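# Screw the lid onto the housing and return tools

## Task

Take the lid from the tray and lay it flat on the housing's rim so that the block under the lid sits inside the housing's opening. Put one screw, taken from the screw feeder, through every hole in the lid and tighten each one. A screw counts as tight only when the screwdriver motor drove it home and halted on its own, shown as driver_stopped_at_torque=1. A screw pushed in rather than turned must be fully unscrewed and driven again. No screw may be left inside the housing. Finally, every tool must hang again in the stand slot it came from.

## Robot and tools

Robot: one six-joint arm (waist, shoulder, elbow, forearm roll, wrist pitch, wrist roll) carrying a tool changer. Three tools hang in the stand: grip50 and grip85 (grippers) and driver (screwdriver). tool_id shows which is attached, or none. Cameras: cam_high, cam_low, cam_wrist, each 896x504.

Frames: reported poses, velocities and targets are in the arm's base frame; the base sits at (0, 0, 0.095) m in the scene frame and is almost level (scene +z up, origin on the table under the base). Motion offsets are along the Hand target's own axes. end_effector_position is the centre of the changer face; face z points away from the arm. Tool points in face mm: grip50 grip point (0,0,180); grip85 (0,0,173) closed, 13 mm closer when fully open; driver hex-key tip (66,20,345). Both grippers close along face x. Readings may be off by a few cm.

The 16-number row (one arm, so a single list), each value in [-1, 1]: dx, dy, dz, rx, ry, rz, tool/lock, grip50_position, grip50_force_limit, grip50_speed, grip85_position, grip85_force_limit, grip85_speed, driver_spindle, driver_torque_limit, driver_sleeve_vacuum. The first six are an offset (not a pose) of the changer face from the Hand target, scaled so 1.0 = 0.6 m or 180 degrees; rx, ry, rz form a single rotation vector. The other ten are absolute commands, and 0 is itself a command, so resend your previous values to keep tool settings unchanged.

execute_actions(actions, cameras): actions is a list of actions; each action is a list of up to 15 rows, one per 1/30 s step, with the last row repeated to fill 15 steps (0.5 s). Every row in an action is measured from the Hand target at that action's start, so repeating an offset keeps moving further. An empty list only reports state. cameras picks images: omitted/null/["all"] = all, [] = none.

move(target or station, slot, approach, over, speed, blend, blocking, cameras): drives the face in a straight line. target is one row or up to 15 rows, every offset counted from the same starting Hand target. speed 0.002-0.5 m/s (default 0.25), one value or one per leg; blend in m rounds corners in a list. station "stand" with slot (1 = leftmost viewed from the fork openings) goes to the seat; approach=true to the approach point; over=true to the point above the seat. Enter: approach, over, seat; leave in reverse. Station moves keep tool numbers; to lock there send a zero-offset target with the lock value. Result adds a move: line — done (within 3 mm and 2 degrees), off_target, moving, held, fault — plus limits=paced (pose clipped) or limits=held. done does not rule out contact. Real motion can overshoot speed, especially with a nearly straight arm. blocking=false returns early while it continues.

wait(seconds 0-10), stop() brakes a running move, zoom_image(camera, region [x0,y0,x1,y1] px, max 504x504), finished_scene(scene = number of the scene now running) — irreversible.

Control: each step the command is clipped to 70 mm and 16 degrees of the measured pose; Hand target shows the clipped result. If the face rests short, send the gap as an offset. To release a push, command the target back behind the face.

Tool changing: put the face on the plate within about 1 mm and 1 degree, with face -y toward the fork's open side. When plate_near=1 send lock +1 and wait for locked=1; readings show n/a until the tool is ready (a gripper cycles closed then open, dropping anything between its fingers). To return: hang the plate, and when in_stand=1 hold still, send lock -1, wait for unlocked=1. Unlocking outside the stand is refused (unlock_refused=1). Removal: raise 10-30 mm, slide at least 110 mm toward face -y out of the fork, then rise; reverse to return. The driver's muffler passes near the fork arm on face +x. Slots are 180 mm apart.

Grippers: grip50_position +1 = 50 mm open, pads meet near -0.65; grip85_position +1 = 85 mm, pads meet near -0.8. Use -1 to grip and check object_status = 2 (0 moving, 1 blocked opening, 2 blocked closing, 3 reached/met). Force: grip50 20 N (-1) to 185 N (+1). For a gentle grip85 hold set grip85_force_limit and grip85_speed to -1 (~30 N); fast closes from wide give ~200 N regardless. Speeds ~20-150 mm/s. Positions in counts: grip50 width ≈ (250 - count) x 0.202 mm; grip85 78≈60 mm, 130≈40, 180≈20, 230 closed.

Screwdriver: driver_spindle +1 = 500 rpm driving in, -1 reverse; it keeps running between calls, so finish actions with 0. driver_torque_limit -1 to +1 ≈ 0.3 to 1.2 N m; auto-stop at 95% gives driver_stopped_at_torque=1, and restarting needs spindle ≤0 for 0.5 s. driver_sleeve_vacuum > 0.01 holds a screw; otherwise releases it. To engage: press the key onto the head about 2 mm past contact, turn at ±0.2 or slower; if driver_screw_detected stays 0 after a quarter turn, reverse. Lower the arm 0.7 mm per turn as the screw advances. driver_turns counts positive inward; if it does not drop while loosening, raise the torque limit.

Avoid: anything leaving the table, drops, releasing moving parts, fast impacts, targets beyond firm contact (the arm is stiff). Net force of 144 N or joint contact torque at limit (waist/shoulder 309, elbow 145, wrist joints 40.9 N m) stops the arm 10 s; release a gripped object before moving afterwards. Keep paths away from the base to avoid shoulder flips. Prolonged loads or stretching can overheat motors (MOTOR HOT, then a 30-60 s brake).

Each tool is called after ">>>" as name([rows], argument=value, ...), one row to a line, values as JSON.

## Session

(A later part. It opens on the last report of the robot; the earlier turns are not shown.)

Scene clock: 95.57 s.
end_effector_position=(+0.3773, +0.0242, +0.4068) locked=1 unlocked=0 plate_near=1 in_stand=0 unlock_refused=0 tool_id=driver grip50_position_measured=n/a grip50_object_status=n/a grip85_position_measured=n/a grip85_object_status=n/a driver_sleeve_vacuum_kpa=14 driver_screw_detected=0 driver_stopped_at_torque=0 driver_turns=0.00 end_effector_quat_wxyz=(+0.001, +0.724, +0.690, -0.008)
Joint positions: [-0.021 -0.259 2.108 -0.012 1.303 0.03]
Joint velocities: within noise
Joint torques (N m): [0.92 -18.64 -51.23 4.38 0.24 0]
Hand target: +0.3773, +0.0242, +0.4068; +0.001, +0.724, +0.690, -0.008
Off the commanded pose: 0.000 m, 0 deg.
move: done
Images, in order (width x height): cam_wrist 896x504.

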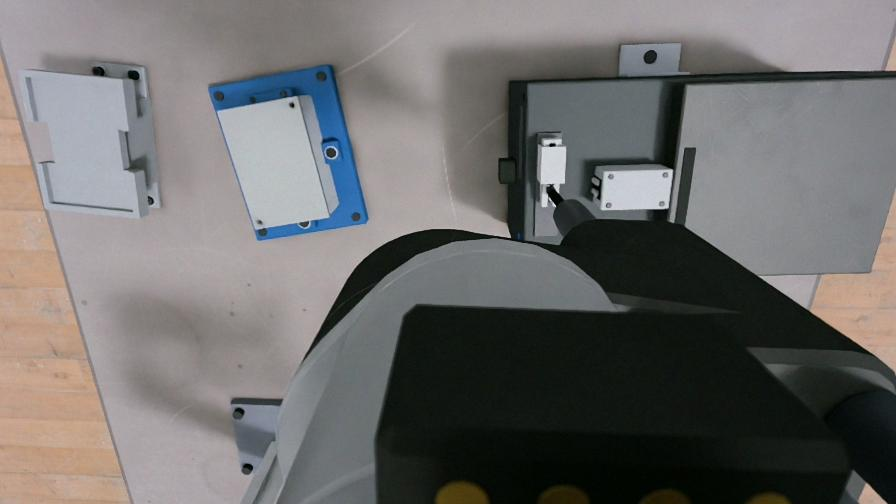

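>>> move(target=[0,0,0.0025,0,0,0,0,1,1,1,1,-0.1,-1,0,0,1], speed=0.01, cameras=["cam_wrist"])

>>> zoom_image(camera="cam_wrist", region=[525, 165, 585, 225])

Scene clock: 96.43 s.
end_effector_position=(+0.3773, +0.0241, +0.4053) locked=1 unlocked=0 plate_near=1 in_stand=0 unlock_refused=0 tool_id=driver grip50_position_measured=n/a grip50_object_status=n/a grip85_position_measured=n/a grip85_object_status=n/a driver_sleeve_vacuum_kpa=14 driver_screw_detected=0 driver_stopped_at_torque=0 driver_turns=0.00 end_effector_quat_wxyz=(+0.001, +0.724, +0.690, -0.008)
Joint positions: [-0.021 -0.258 2.111 -0.012 1.3 0.03]
Joint velocities: within noise
Joint torques (N m): [1 -18.62 -50.85 4.35 0.26 -0.01]
Hand target: +0.3773, +0.0241, +0.4053; +0.001, +0.724, +0.690, -0.008
Off the commanded pose: 0.000 m, 0 deg.
move: done
Images, in order (width x height): cam_wrist 896x504.

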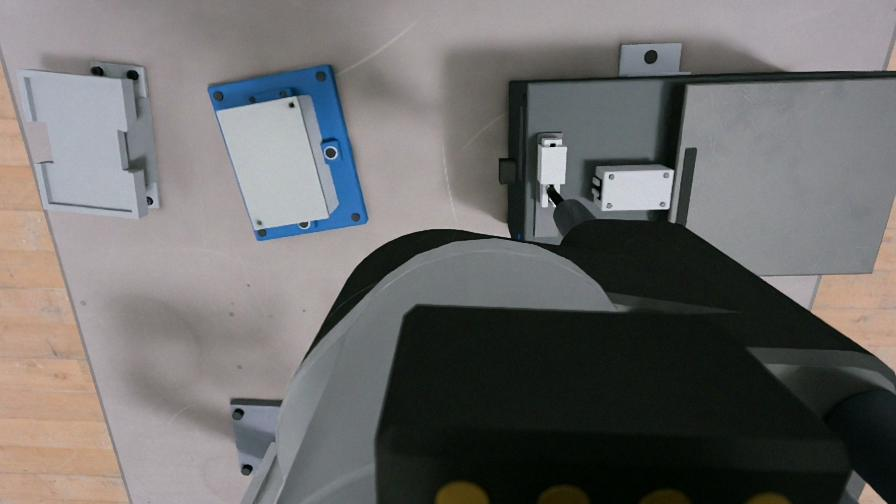

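Scaled by 8.400 from the camera's 896x504 image, which has a finer 1280x720 frame.

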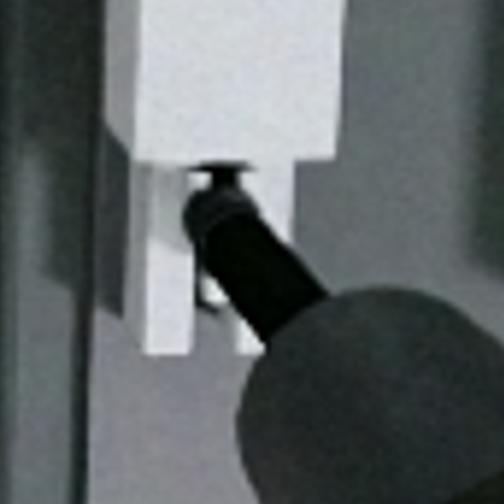

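>>> move(target=[0,0,0.002,0,0,0,0,1,1,1,1,-0.1,-1,0,0,1], speed=0.01, cameras=["cam_wrist"])

>>> zoom_image(camera="cam_wrist", region=[535, 175, 565, 205])

Scene clock: 97.30 s.
end_effector_position=(+0.3772, +0.0241, +0.4041) locked=1 unlocked=0 plate_near=1 in_stand=0 unlock_refused=0 tool_id=driver grip50_position_measured=n/a grip50_object_status=n/a grip85_position_measured=n/a grip85_object_status=n/a driver_sleeve_vacuum_kpa=14 driver_screw_detected=0 driver_stopped_at_torque=0 driver_turns=0.00 end_effector_quat_wxyz=(+0.001, +0.724, +0.690, -0.008)
Joint positions: [-0.021 -0.258 2.112 -0.012 1.297 0.03]
Joint velocities: within noise
Joint torques (N m): [1.27 -18.14 -50.56 4.31 0.14 -0.03]
Hand target: +0.3772, +0.0241, +0.4041; +0.001, +0.724, +0.690, -0.008
Off the commanded pose: 0.000 m, 0 deg.
move: done
Images, in order (width x height): cam_wrist 896x504.

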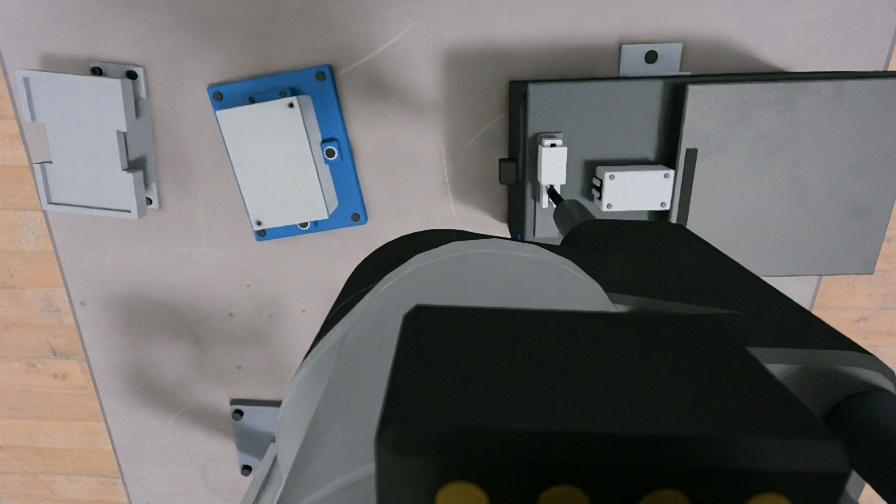

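Scaled by 16.800 from the camera's 896x504 image, which has a finer 1280x720 frame.

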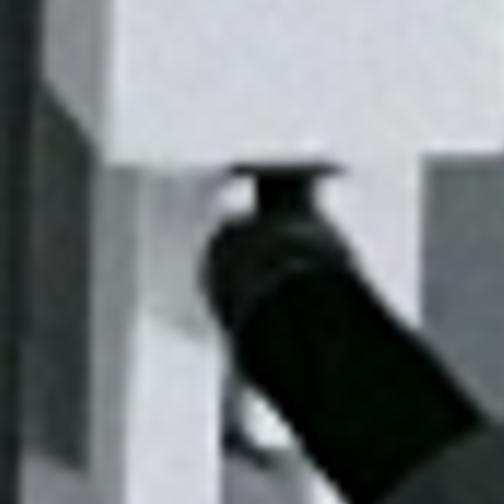

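>>> execute_actions([
  [[0,0,0,0,0,0,0,1,1,1,1,-0.1,-1,0.15,0,1]],
  [[0,0,0,0,0,0,0,1,1,1,1,-0.1,-1,0,0,1]],
], cameras=[])

Scene clock: 98.63 s.
end_effector_position=(+0.3772, +0.0241, +0.4041) locked=1 unlocked=0 plate_near=1 in_stand=0 unlock_refused=0 tool_id=driver grip50_position_measured=n/a grip50_object_status=n/a grip85_position_measured=n/a grip85_object_status=n/a driver_sleeve_vacuum_kpa=14 driver_screw_detected=0 driver_stopped_at_torque=0 driver_turns=0.60 end_effector_quat_wxyz=(+0.001, +0.724, +0.690, -0.008)
Joint positions: [-0.021 -0.258 2.112 -0.012 1.297 0.03]
Joint velocities: within noise
Joint torques (N m): [1 -18.75 -50.57 4.28 0.13 -0.03]
Hand target: +0.3772, +0.0241, +0.4041; +0.001, +0.724, +0.690, -0.008
Off the commanded pose: 0.000 m, 0 deg.
Step readings (end_effector_position):
0: (+0.3772, +0.0241, +0.4041)
1: (+0.3772, +0.0241, +0.4041)
2: (+0.3772, +0.0241, +0.4041)
4: (+0.3772, +0.0241, +0.4041)
8: (+0.3772, +0.0241, +0.4041)
15: (+0.3772, +0.0241, +0.4041)
16: (+0.3772, +0.0241, +0.4041)
17: (+0.3772, +0.0241, +0.4041)
19: (+0.3772, +0.0241, +0.4041)
23: (+0.3772, +0.0241, +0.4041)
30: (+0.3772, +0.0241, +0.4041)
No camera images: "cameras" was empty.

>>> move(target=[0,0,0.0018,0,0,0,0,1,1,1,1,-0.1,-1,0,0,1], speed=0.01, cameras=["cam_wrist"])

>>> zoom_image(camera="cam_wrist", region=[535, 175, 565, 205])

>>> execute_actions([
  [[0,0,0,0,0,0,0,1,1,1,1,-0.1,-1,-0.1,0,1]],
  [[0,0,0,0,0,0,0,1,1,1,1,-0.1,-1,0,0,1]],
], cameras=[])

Scene clock: 99.50 s.
end_effector_position=(+0.3772, +0.0241, +0.4030) locked=1 unlocked=0 plate_near=1 in_stand=0 unlock_refused=0 tool_id=driver grip50_position_measured=n/a grip50_object_status=n/a grip85_position_measured=n/a grip85_object_status=n/a driver_sleeve_vacuum_kpa=14 driver_screw_detected=0 driver_stopped_at_torque=0 driver_turns=0.60 end_effector_quat_wxyz=(+0.001, +0.724, +0.690, -0.008)
Joint positions: [-0.021 -0.257 2.114 -0.012 1.295 0.03]
Joint velocities: within noise
Joint torques (N m): [1.03 -18.15 -49.92 4.37 0.24 -0.02]
Hand target: +0.3772, +0.0241, +0.4030; +0.001, +0.724, +0.690, -0.008
Off the commanded pose: 0.000 m, 0 deg.
move: done
Images, in order (width x height): cam_wrist 896x504.

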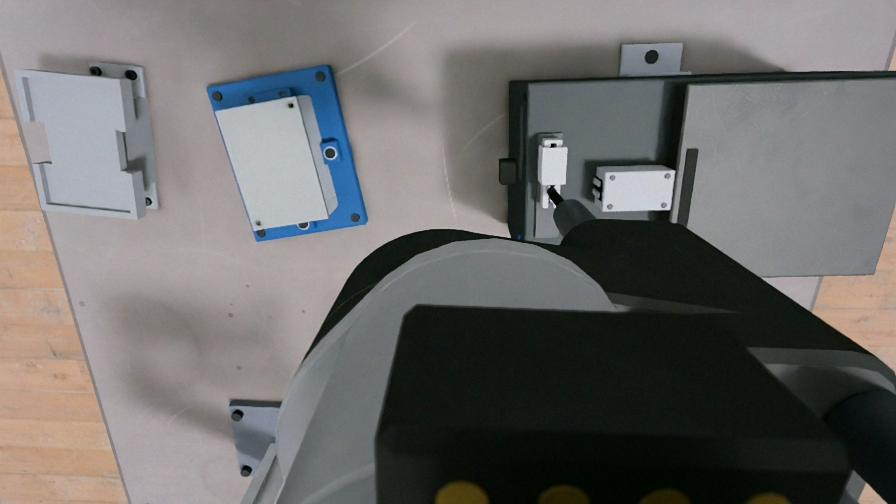

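Scaled by 16.800 from the camera's 896x504 image, which has a finer 1280x720 frame.

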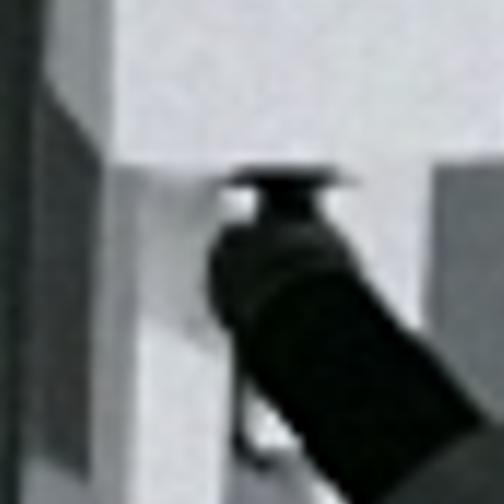

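Scene clock: 100.70 s.
end_effector_position=(+0.3772, +0.0241, +0.4030) locked=1 unlocked=0 plate_near=1 in_stand=0 unlock_refused=0 tool_id=driver grip50_position_measured=n/a grip50_object_status=n/a grip85_position_measured=n/a grip85_object_status=n/a driver_sleeve_vacuum_kpa=14 driver_screw_detected=0 driver_stopped_at_torque=0 driver_turns=0.19 end_effector_quat_wxyz=(+0.001, +0.724, +0.690, -0.008)
Joint positions: [-0.021 -0.257 2.114 -0.012 1.295 0.03]
Joint velocities: within noise
Joint torques (N m): [0.92 -18.14 -50.11 4.07 0.26 -0.05]
Hand target: +0.3772, +0.0241, +0.4030; +0.001, +0.724, +0.690, -0.008
Off the commanded pose: 0.000 m, 0 deg.
Step readings (end_effector_position):
0: (+0.3772, +0.0241, +0.4030)
1: (+0.3772, +0.0241, +0.4030)
2: (+0.3772, +0.0241, +0.4030)
4: (+0.3772, +0.0241, +0.4030)
8: (+0.3772, +0.0241, +0.4030)
15: (+0.3772, +0.0241, +0.4030)
16: (+0.3772, +0.0241, +0.4030)
17: (+0.3772, +0.0241, +0.4030)
19: (+0.3772, +0.0241, +0.4030)
23: (+0.3772, +0.0241, +0.4030)
30: (+0.3772, +0.0241, +0.4030)
No camera images: "cameras" was empty.

>>> execute_actions(actions=[])

>>> zoom_image(camera="cam_low", region=[560, 230, 650, 300])

>>> zoom_image(camera="cam_high", region=[380, 180, 440, 240])

>>> zoom_image(camera="cam_wrist", region=[541, 178, 563, 198])

Scene clock: 101.27 s.
end_effector_position=(+0.3772, +0.0241, +0.4030) locked=1 unlocked=0 plate_near=1 in_stand=0 unlock_refused=0 tool_id=driver grip50_position_measured=n/a grip50_object_status=n/a grip85_position_measured=n/a grip85_object_status=n/a driver_sleeve_vacuum_kpa=14 driver_screw_detected=0 driver_stopped_at_torque=0 driver_turns=0.19 end_effector_quat_wxyz=(+0.001, +0.724, +0.690, -0.008)
Joint positions: [-0.021 -0.257 2.114 -0.012 1.295 0.03]
Joint velocities: within noise
Joint torques (N m): [1.05 -18.17 -49.97 4.15 0.31 0.01]
Hand target: +0.3772, +0.0241, +0.4030; +0.001, +0.724, +0.690, -0.008
Tool commands: tool/lock=+0.0 tool/grip50_position=+1.0 tool/grip50_force_limit=+1.0 tool/grip50_speed=+1.0 tool/grip85_position=+1.0 tool/grip85_force_limit=-0.1 tool/grip85_speed=-1.0 tool/driver_spindle=+0.0 tool/driver_torque_limit=+0.0 tool/driver_sleeve_vacuum=+1.0
Off the commanded pose: 0.000 m, 0 deg.

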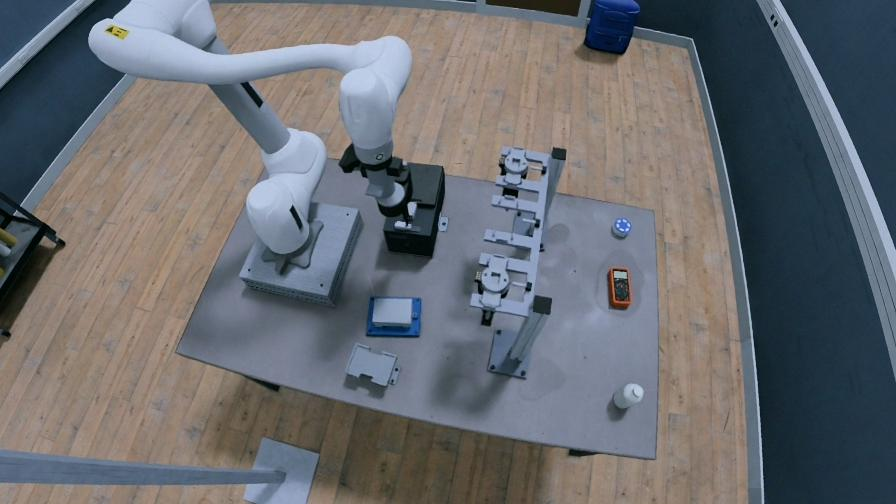

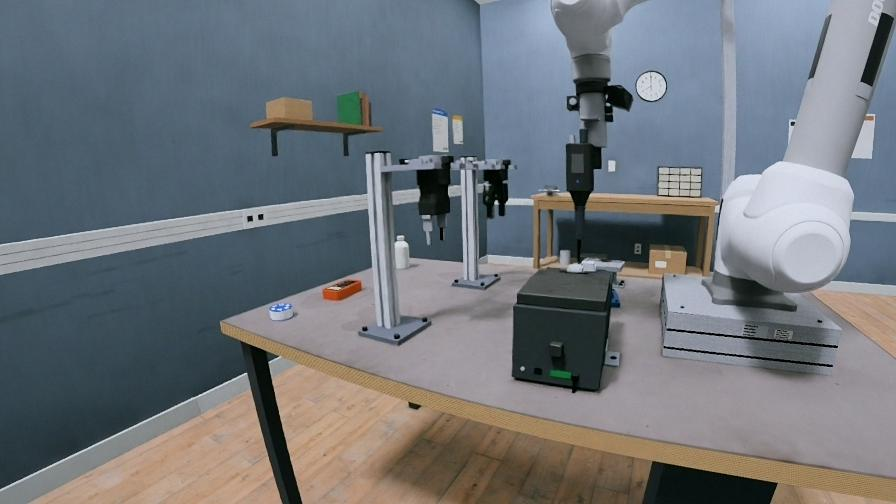

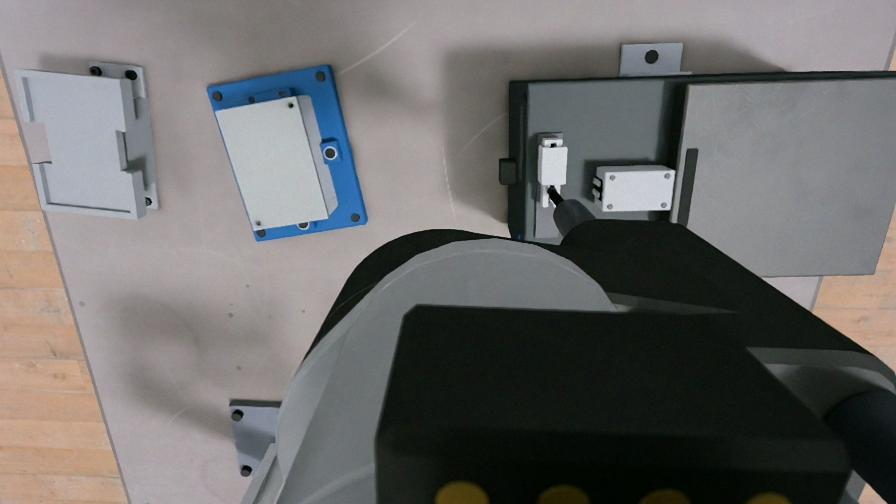

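Scaled by 5.600 from the camera's 896x504 image, which has a finer 1280x720 frame.

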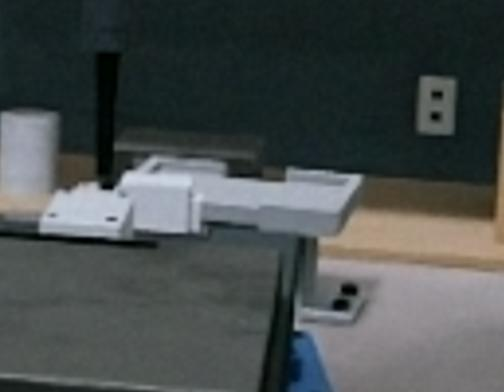

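Scaled by 8.400 from the camera's 896x504 image, which has a finer 1280x720 frame.

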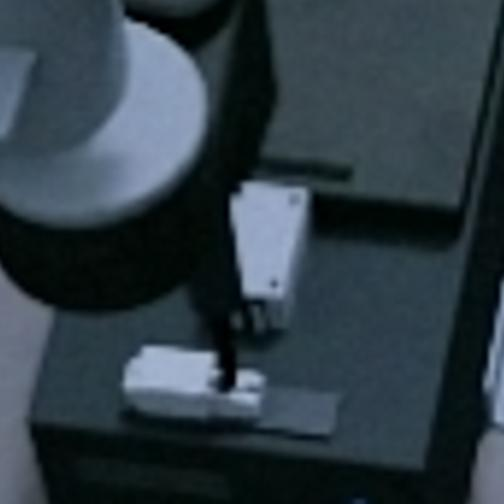

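Scaled by 22.909 from the camera's 896x504 image, which has a finer 1280x720 frame.

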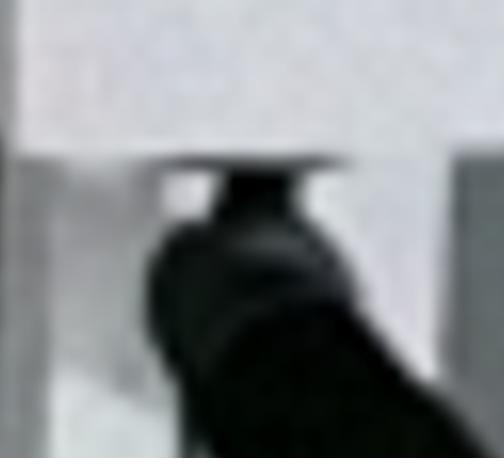

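>>> move(target=[0,0,-0.03,0,0,0,0,1,1,1,1,-0.1,-1,0,0,0], speed=0.05, cameras=["cam_wrist"])

>>> zoom_image(camera="cam_wrist", region=[535, 175, 563, 203])

>>> zoom_image(camera="cam_wrist", region=[530, 165, 590, 225])

Scene clock: 104.90 s.
end_effector_position=(+0.3774, +0.0243, +0.4210) locked=1 unlocked=0 plate_near=1 in_stand=0 unlock_refused=0 tool_id=driver grip50_position_measured=n/a grip50_object_status=n/a grip85_position_measured=n/a grip85_object_status=n/a driver_sleeve_vacuum_kpa=0 driver_screw_detected=0 driver_stopped_at_torque=0 driver_turns=0.19 end_effector_quat_wxyz=(+0.001, +0.724, +0.690, -0.008)
Joint positions: [-0.021 -0.266 2.087 -0.012 1.331 0.03]
Joint velocities: within noise
Joint torques (N m): [1.16 -20.68 -55.07 4.83 -0.08 -0.08]
Hand target: +0.3774, +0.0243, +0.4210; +0.001, +0.724, +0.690, -0.008
Off the commanded pose: 0.000 m, 0 deg.
move: done
Images, in order (width x height): cam_wrist 896x504.

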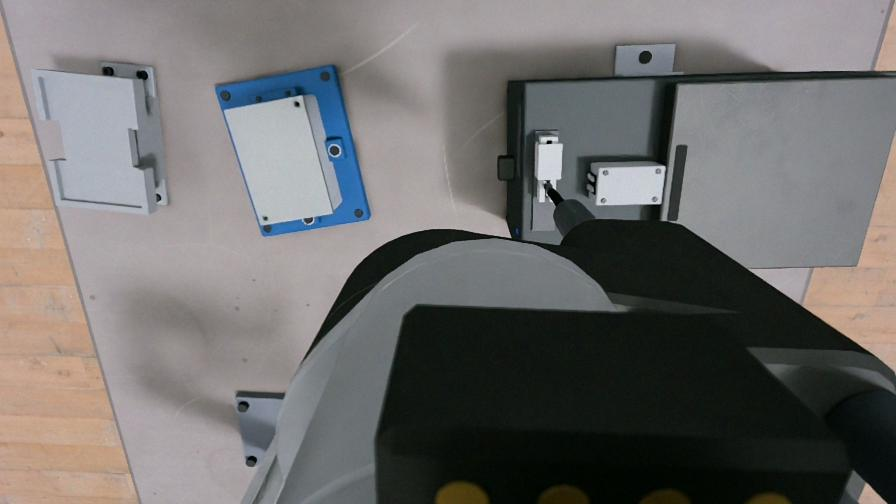

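Scaled by 18.000 from the camera's 896x504 image, which has a finer 1280x720 frame.

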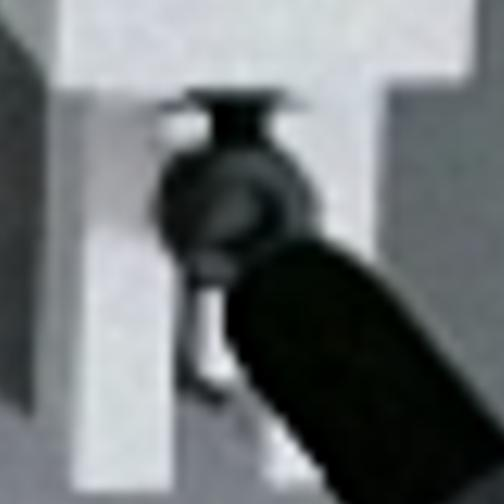

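Scaled by 8.400 from the camera's 896x504 image, which has a finer 1280x720 frame.

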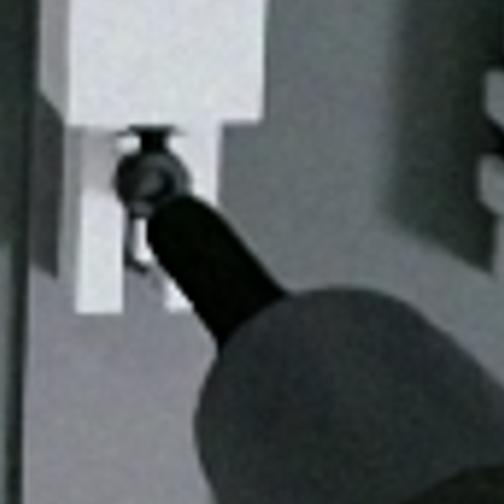

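>>> move(target=[-0.0018,-0.0030,0.0175,0,0,0,0,1,1,1,1,-0.1,-1,0,0,0], speed=0.03, cameras=["cam_wrist"])

>>> zoom_image(camera="cam_wrist", region=[535, 175, 563, 203])

Scene clock: 106.53 s.
end_effector_position=(+0.3755, +0.0232, +0.4106) locked=1 unlocked=0 plate_near=1 in_stand=0 unlock_refused=0 tool_id=driver grip50_position_measured=n/a grip50_object_status=n/a grip85_position_measured=n/a grip85_object_status=n/a driver_sleeve_vacuum_kpa=0 driver_screw_detected=0 driver_stopped_at_torque=0 driver_turns=0.19 end_effector_quat_wxyz=(+0.001, +0.724, +0.690, -0.008)
Joint positions: [-0.024 -0.265 2.105 -0.012 1.311 0.028]
Joint velocities: within noise
Joint torques (N m): [0.27 -18.86 -52.56 4.22 0.26 -0.04]
Hand target: +0.3755, +0.0232, +0.4105; +0.001, +0.724, +0.690, -0.008
Off the commanded pose: 0.000 m, 0 deg.
move: done
Images, in order (width x height): cam_wrist 896x504.

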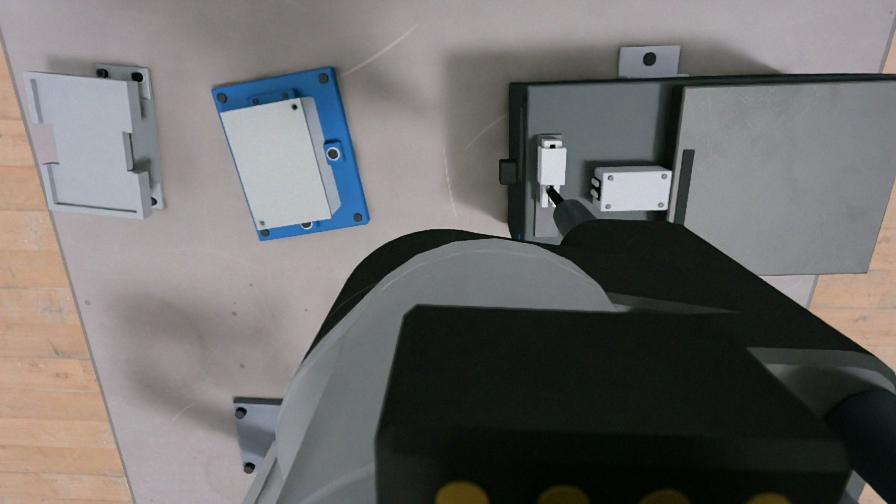

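Scaled by 18.000 from the camera's 896x504 image, which has a finer 1280x720 frame.

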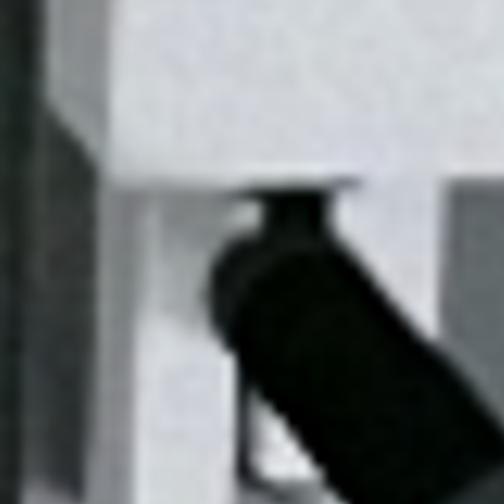

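>>> move(target=[0,0,0.0075,0,0,0,0,1,1,1,1,-0.1,-1,0,0,1], speed=0.02, cameras=["cam_wrist"])

>>> zoom_image(camera="cam_wrist", region=[535, 175, 563, 203])

Scene clock: 108.47 s.
end_effector_position=(+0.3754, +0.0232, +0.4060) locked=1 unlocked=0 plate_near=1 in_stand=0 unlock_refused=0 tool_id=driver grip50_position_measured=n/a grip50_object_status=n/a grip85_position_measured=n/a grip85_object_status=n/a driver_sleeve_vacuum_kpa=14 driver_screw_detected=0 driver_stopped_at_torque=0 driver_turns=0.19 end_effector_quat_wxyz=(+0.001, +0.724, +0.690, -0.008)
Joint positions: [-0.024 -0.262 2.112 -0.012 1.302 0.028]
Joint velocities: within noise
Joint torques (N m): [0.66 -18.46 -51.12 4.08 0.25 0.01]
Hand target: +0.3754, +0.0232, +0.4060; +0.001, +0.724, +0.690, -0.008
Off the commanded pose: 0.000 m, 0 deg.
move: done
Images, in order (width x height): cam_wrist 896x504.

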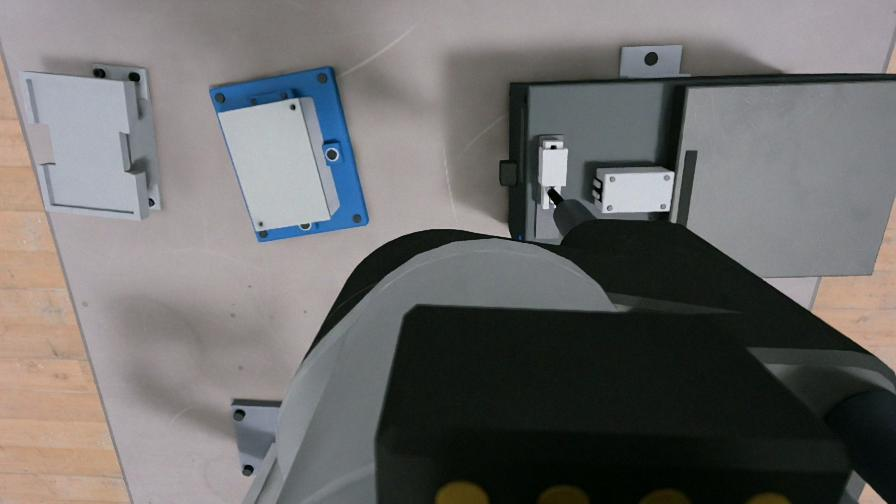

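Scaled by 18.000 from the camera's 896x504 image, which has a finer 1280x720 frame.

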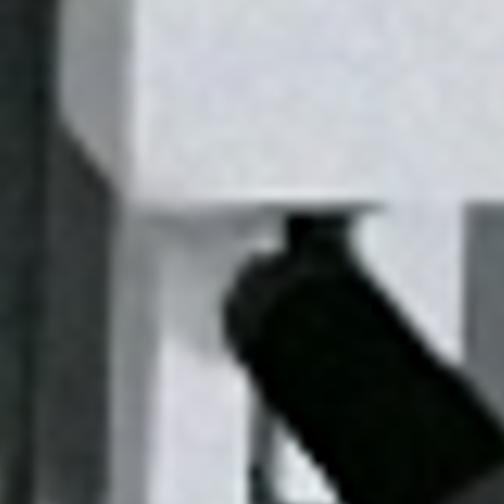

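>>> execute_actions([
  [[0,-0.0005,0,0,0,0,0,1,1,1,1,-0.1,-1,0.1,0,1]],
  [[0,0,0,0,0,0,0,1,1,1,1,-0.1,-1,0,0,1]],
], cameras=["cam_wrist"])

>>> zoom_image(camera="cam_wrist", region=[535, 175, 563, 203])

Scene clock: 109.87 s.
end_effector_position=(+0.3751, +0.0232, +0.4060) locked=1 unlocked=0 plate_near=1 in_stand=0 unlock_refused=0 tool_id=driver grip50_position_measured=n/a grip50_object_status=n/a grip85_position_measured=n/a grip85_object_status=n/a driver_sleeve_vacuum_kpa=40 driver_screw_detected=1 driver_stopped_at_torque=0 driver_turns=0.60 end_effector_quat_wxyz=(+0.001, +0.724, +0.690, -0.008)
Joint positions: [-0.024 -0.263 2.112 -0.012 1.302 0.028]
Joint velocities: within noise
Joint torques (N m): [0.84 -18.47 -51.53 4.34 0.33 0]
Hand target: +0.3751, +0.0232, +0.4060; +0.001, +0.724, +0.690, -0.008
Off the commanded pose: 0.000 m, 0 deg.
Step readings (end_effector_position):
0: (+0.3754, +0.0232, +0.4060)
1: (+0.3754, +0.0232, +0.4060)
2: (+0.3754, +0.0232, +0.4060)
4: (+0.3753, +0.0232, +0.4059)
8: (+0.3752, +0.0232, +0.4060)
15: (+0.3752, +0.0232, +0.4060)
16: (+0.3751, +0.0232, +0.4060)
17: (+0.3751, +0.0232, +0.4060)
19: (+0.3751, +0.0232, +0.4060)
23: (+0.3751, +0.0232, +0.4060)
30: (+0.3751, +0.0232, +0.4060)
Images, in order (width x height): cam_wrist 896x504.

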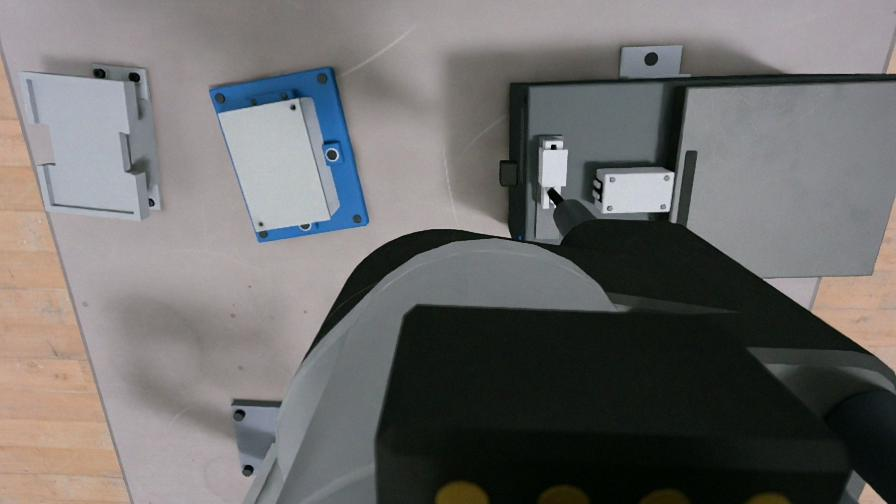

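Scaled by 18.000 from the camera's 896x504 image, which has a finer 1280x720 frame.

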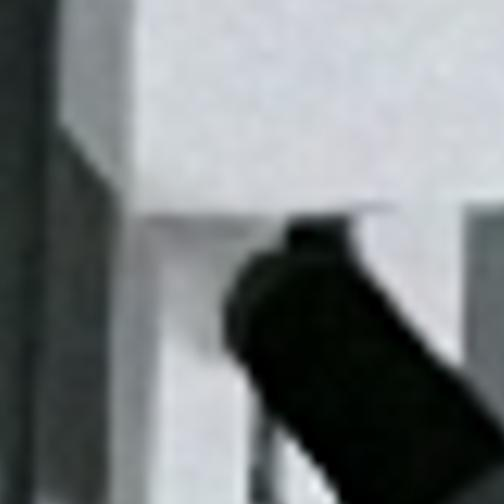

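>>> move([
  [0,0,-0.03,0,0,0,0,1,1,1,1,-0.1,-1,0,0,1],
  [0,0,-0.1,0,0,0,0,1,1,1,1,-0.1,-1,0,0,1],
], speed=[0.03,0.12], blend=0.005, cameras=["cam_wrist"])

>>> zoom_image(camera="cam_wrist", region=[525, 160, 585, 220])

Scene clock: 111.37 s.
end_effector_position=(+0.3757, +0.0239, +0.4660) locked=1 unlocked=0 plate_near=1 in_stand=0 unlock_refused=0 tool_id=driver grip50_position_measured=n/a grip50_object_status=n/a grip85_position_measured=n/a grip85_object_status=n/a driver_sleeve_vacuum_kpa=39 driver_screw_detected=1 driver_stopped_at_torque=0 driver_turns=0.60 end_effector_quat_wxyz=(+0.001, +0.724, +0.690, -0.008)
Joint positions: [-0.022 -0.286 2.018 -0.012 1.419 0.028]
Joint velocities: within noise
Joint torques (N m): [1.03 -19.71 -56.25 4.92 0.11 0.02]
Hand target: +0.3757, +0.0239, +0.4660; +0.001, +0.724, +0.690, -0.008
Off the commanded pose: 0.000 m, 0 deg.
move: done
Images, in order (width x height): cam_wrist 896x504.

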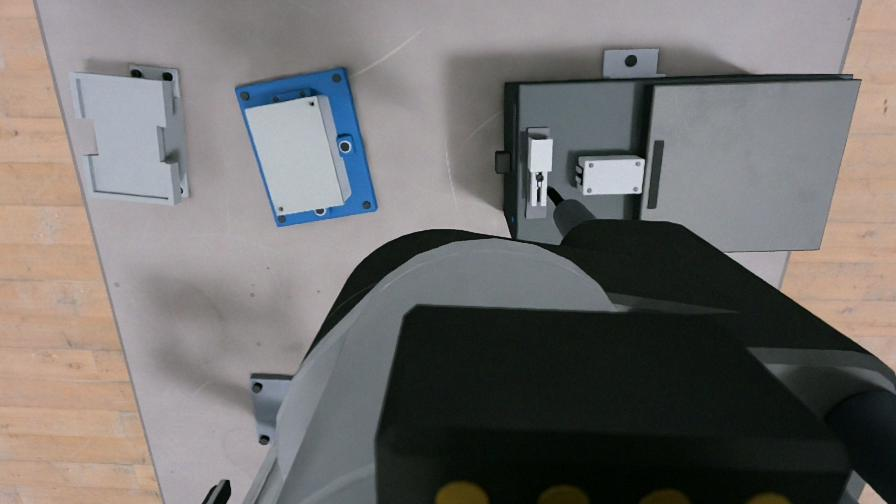

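Scaled by 8.400 from the camera's 896x504 image, which has a finer 1280x720 frame.

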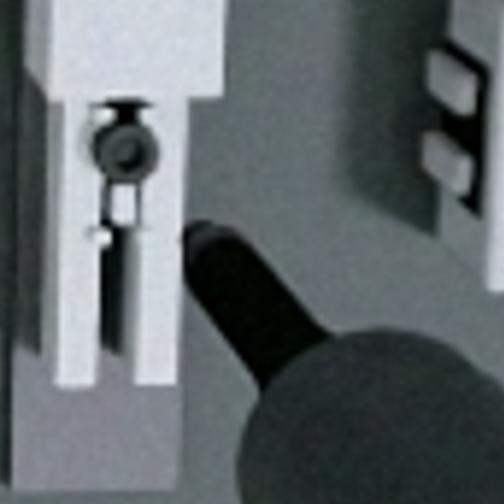

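>>> execute_actions(actions=[])

Scene clock: 112.13 s.
end_effector_position=(+0.3757, +0.0239, +0.4661) locked=1 unlocked=0 plate_near=1 in_stand=0 unlock_refused=0 tool_id=driver grip50_position_measured=n/a grip50_object_status=n/a grip85_position_measured=n/a grip85_object_status=n/a driver_sleeve_vacuum_kpa=39 driver_screw_detected=1 driver_stopped_at_torque=0 driver_turns=0.60 end_effector_quat_wxyz=(+0.001, +0.724, +0.690, -0.008)
Joint positions: [-0.022 -0.286 2.018 -0.012 1.419 0.028]
Joint velocities: within noise
Joint torques (N m): [0.99 -19.78 -56.21 4.84 0.06 0.03]
Hand target: +0.3757, +0.0239, +0.4660; +0.001, +0.724, +0.690, -0.008
Tool commands: tool/lock=+0.0 tool/grip50_position=+1.0 tool/grip50_force_limit=+1.0 tool/grip50_speed=+1.0 tool/grip85_position=+1.0 tool/grip85_force_limit=-0.1 tool/grip85_speed=-1.0 tool/driver_spindle=+0.0 tool/driver_torque_limit=+0.0 tool/driver_sleeve_vacuum=+1.0
Off the commanded pose: 0.000 m, 0 deg.

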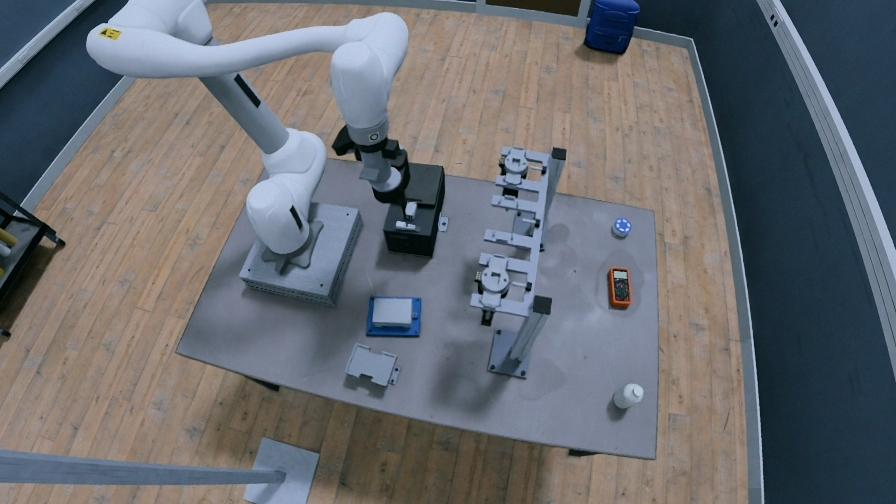

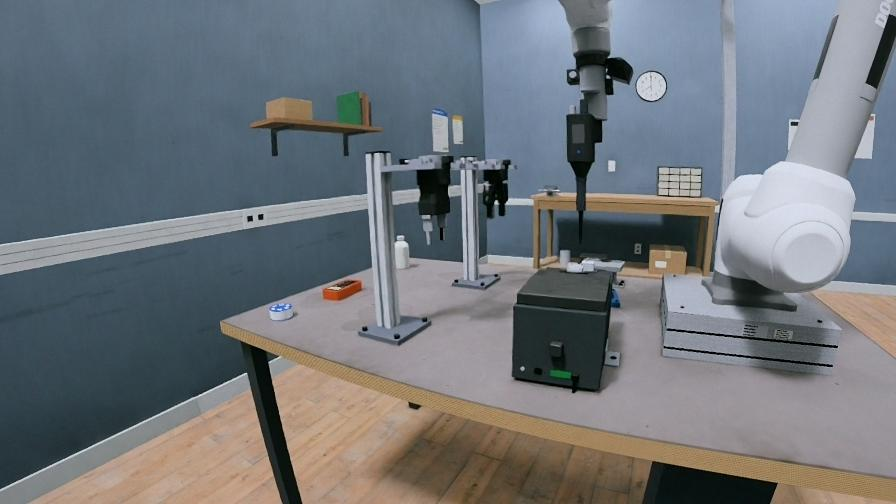

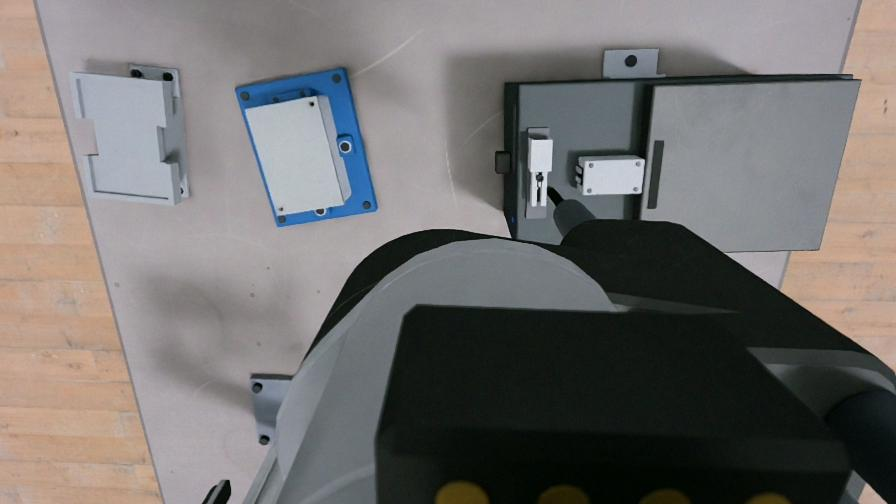

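>>> zoom_image(camera="cam_wrist", region=[510, 120, 610, 240])

>>> zoom_image(camera="cam_wrist", region=[230, 60, 390, 240])

Scaled by 4.200 from the camera's 896x504 image, which has a finer 1280x720 frame.

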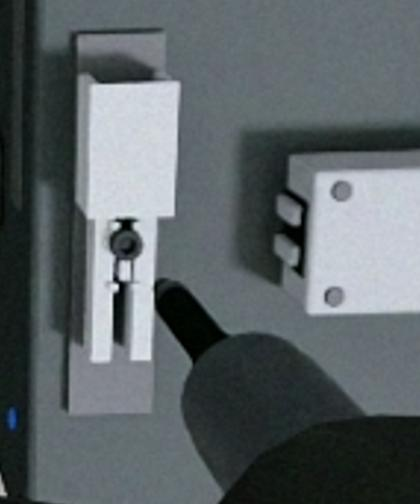

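Scaled by 2.800 from the camera's 896x504 image, which has a finer 1280x720 frame.

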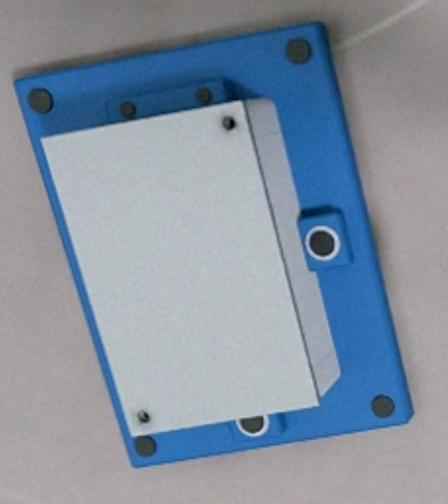

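>>> move(target=[-0.4582, 0.1128, 0.1149, 0, 0, 0, 0, 1, 1, 1, 1, -0.1, -1, 0, 0, 1], speed=0.2, cameras=["cam_wrist", "cam_low"])

>>> zoom_image(camera="cam_wrist", region=[430, 80, 630, 240])

Scene clock: 115.03 s.
end_effector_position=(+0.4293, -0.2548, +0.3999) locked=1 unlocked=0 plate_near=1 in_stand=0 unlock_refused=0 tool_id=driver grip50_position_measured=n/a grip50_object_status=n/a grip85_position_measured=n/a grip85_object_status=n/a driver_sleeve_vacuum_kpa=39 driver_screw_detected=1 driver_stopped_at_torque=0 driver_turns=0.60 end_effector_quat_wxyz=(+0.001, +0.724, +0.690, -0.008)
Joint positions: [-0.599 -0.049 1.949 -0.016 1.244 -0.545]
Joint velocities: within noise
Joint torques (N m): [1.51 -45.11 -53.43 4.75 0.54 -0.02]
Hand target: +0.4293, -0.2548, +0.3998; +0.001, +0.724, +0.690, -0.008
Off the commanded pose: 0.000 m, 0 deg.
move: done
Images, in order (width x height): cam_low 896x504, cam_wrist 896x504.

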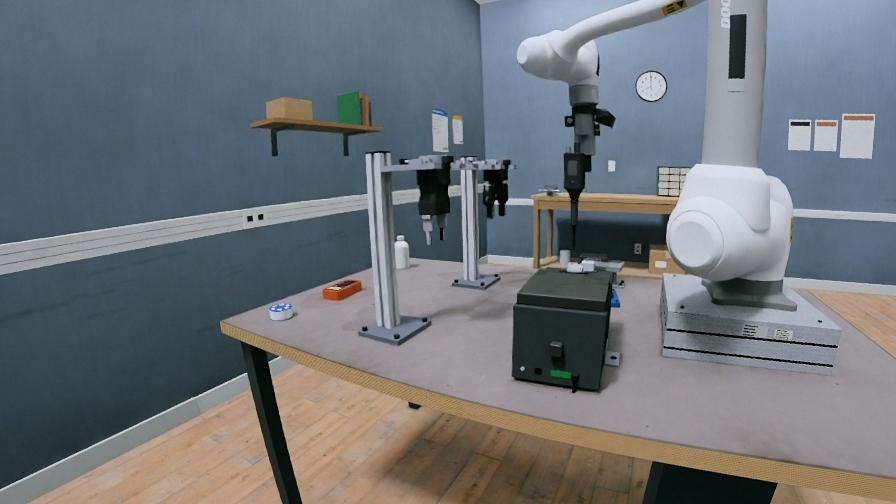

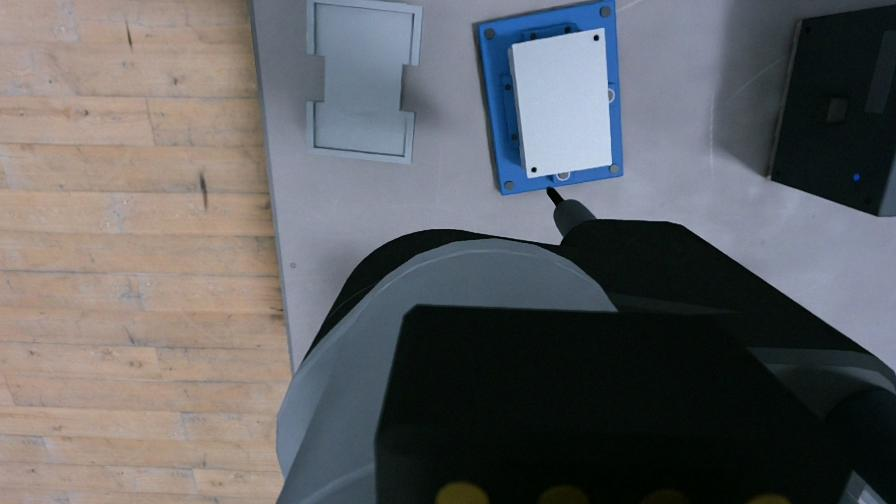

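Scaled by 2.520 from the camera's 896x504 image, which has a finer 1280x720 frame.

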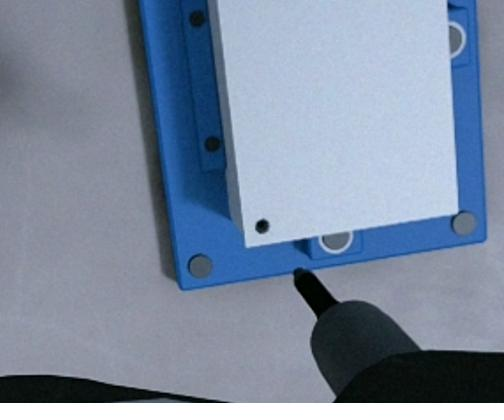

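>>> move(target=[0, 0, 0.0917, 0, 0, 0, 0, 1, 1, 1, 1, -0.1, -1, 0, 0, 1], speed=0.1, cameras=["cam_wrist"])

>>> zoom_image(camera="cam_wrist", region=[500, 140, 580, 220])

Scene clock: 116.13 s.
end_effector_position=(+0.4288, -0.2555, +0.3449) locked=1 unlocked=0 plate_near=1 in_stand=0 unlock_refused=0 tool_id=driver grip50_position_measured=n/a grip50_object_status=n/a grip85_position_measured=n/a grip85_object_status=n/a driver_sleeve_vacuum_kpa=39 driver_screw_detected=1 driver_stopped_at_torque=0 driver_turns=0.60 end_effector_quat_wxyz=(+0.001, +0.724, +0.690, -0.008)
Joint positions: [-0.601 -0.013 2.02 -0.017 1.136 -0.545]
Joint velocities: within noise
Joint torques (N m): [1.63 -47.84 -51.1 4.58 0.54 -0.02]
Hand target: +0.4288, -0.2554, +0.3448; +0.001, +0.724, +0.690, -0.008
Off the commanded pose: 0.000 m, 0 deg.
move: done
Images, in order (width x height): cam_wrist 896x504.

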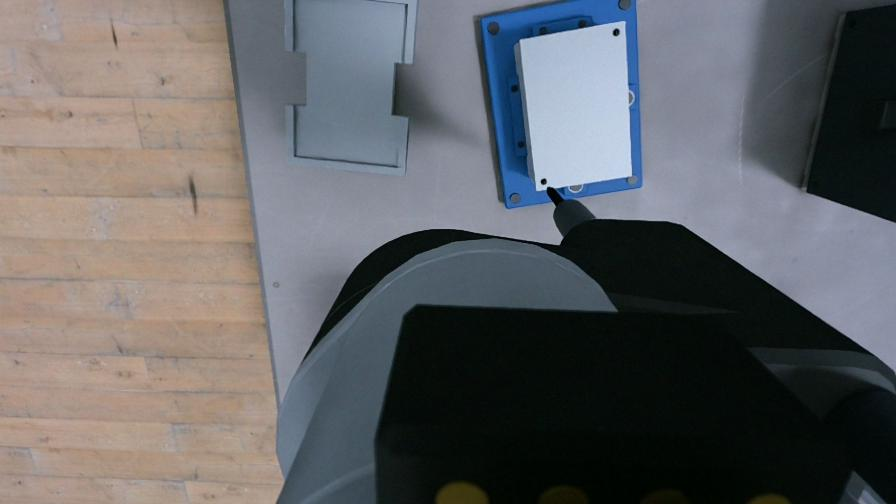

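Scaled by 6.300 from the camera's 896x504 image, which has a finer 1280x720 frame.

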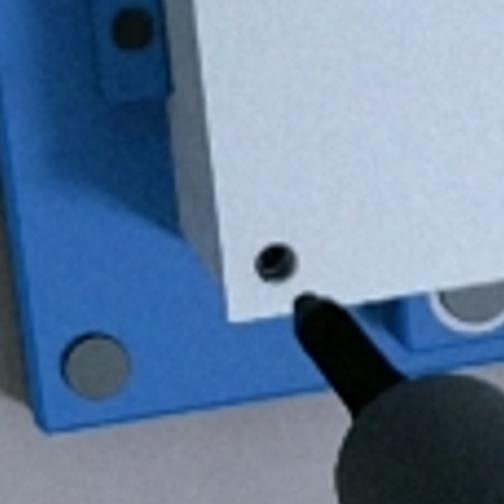

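>>> move(target=[0, 0, 0.03, 0, 0, 0, 0, 1, 1, 1, 1, -0.1, -1, 0, 0, 1], speed=0.05, cameras=["cam_wrist"])

>>> zoom_image(camera="cam_wrist", region=[520, 160, 580, 220])

Scene clock: 117.20 s.
end_effector_position=(+0.4286, -0.2557, +0.3268) locked=1 unlocked=0 plate_near=1 in_stand=0 unlock_refused=0 tool_id=driver grip50_position_measured=n/a grip50_object_status=n/a grip85_position_measured=n/a grip85_object_status=n/a driver_sleeve_vacuum_kpa=39 driver_screw_detected=1 driver_stopped_at_torque=0 driver_turns=0.60 end_effector_quat_wxyz=(+0.001, +0.724, +0.690, -0.008)
Joint positions: [-0.601 0.001 2.042 -0.017 1.101 -0.545]
Joint velocities: within noise
Joint torques (N m): [1.81 -48.75 -49.97 4.47 0.54 -0.01]
Hand target: +0.4286, -0.2557, +0.3268; +0.001, +0.724, +0.690, -0.008
Off the commanded pose: 0.000 m, 0 deg.
move: done
Images, in order (width x height): cam_wrist 896x504.

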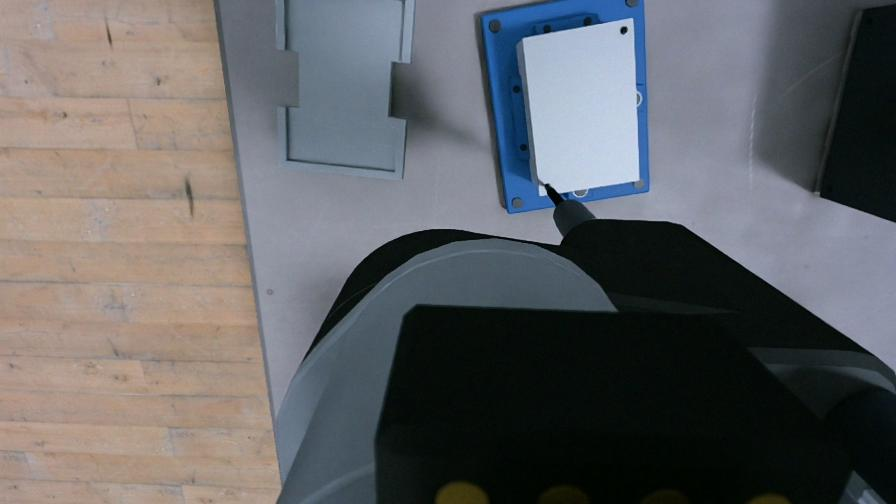

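Scaled by 8.400 from the camera's 896x504 image, which has a finer 1280x720 frame.

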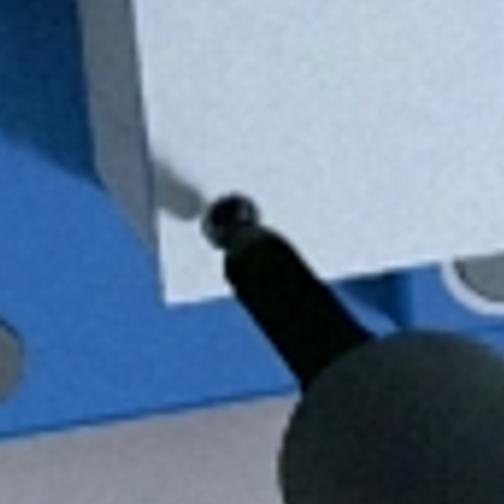

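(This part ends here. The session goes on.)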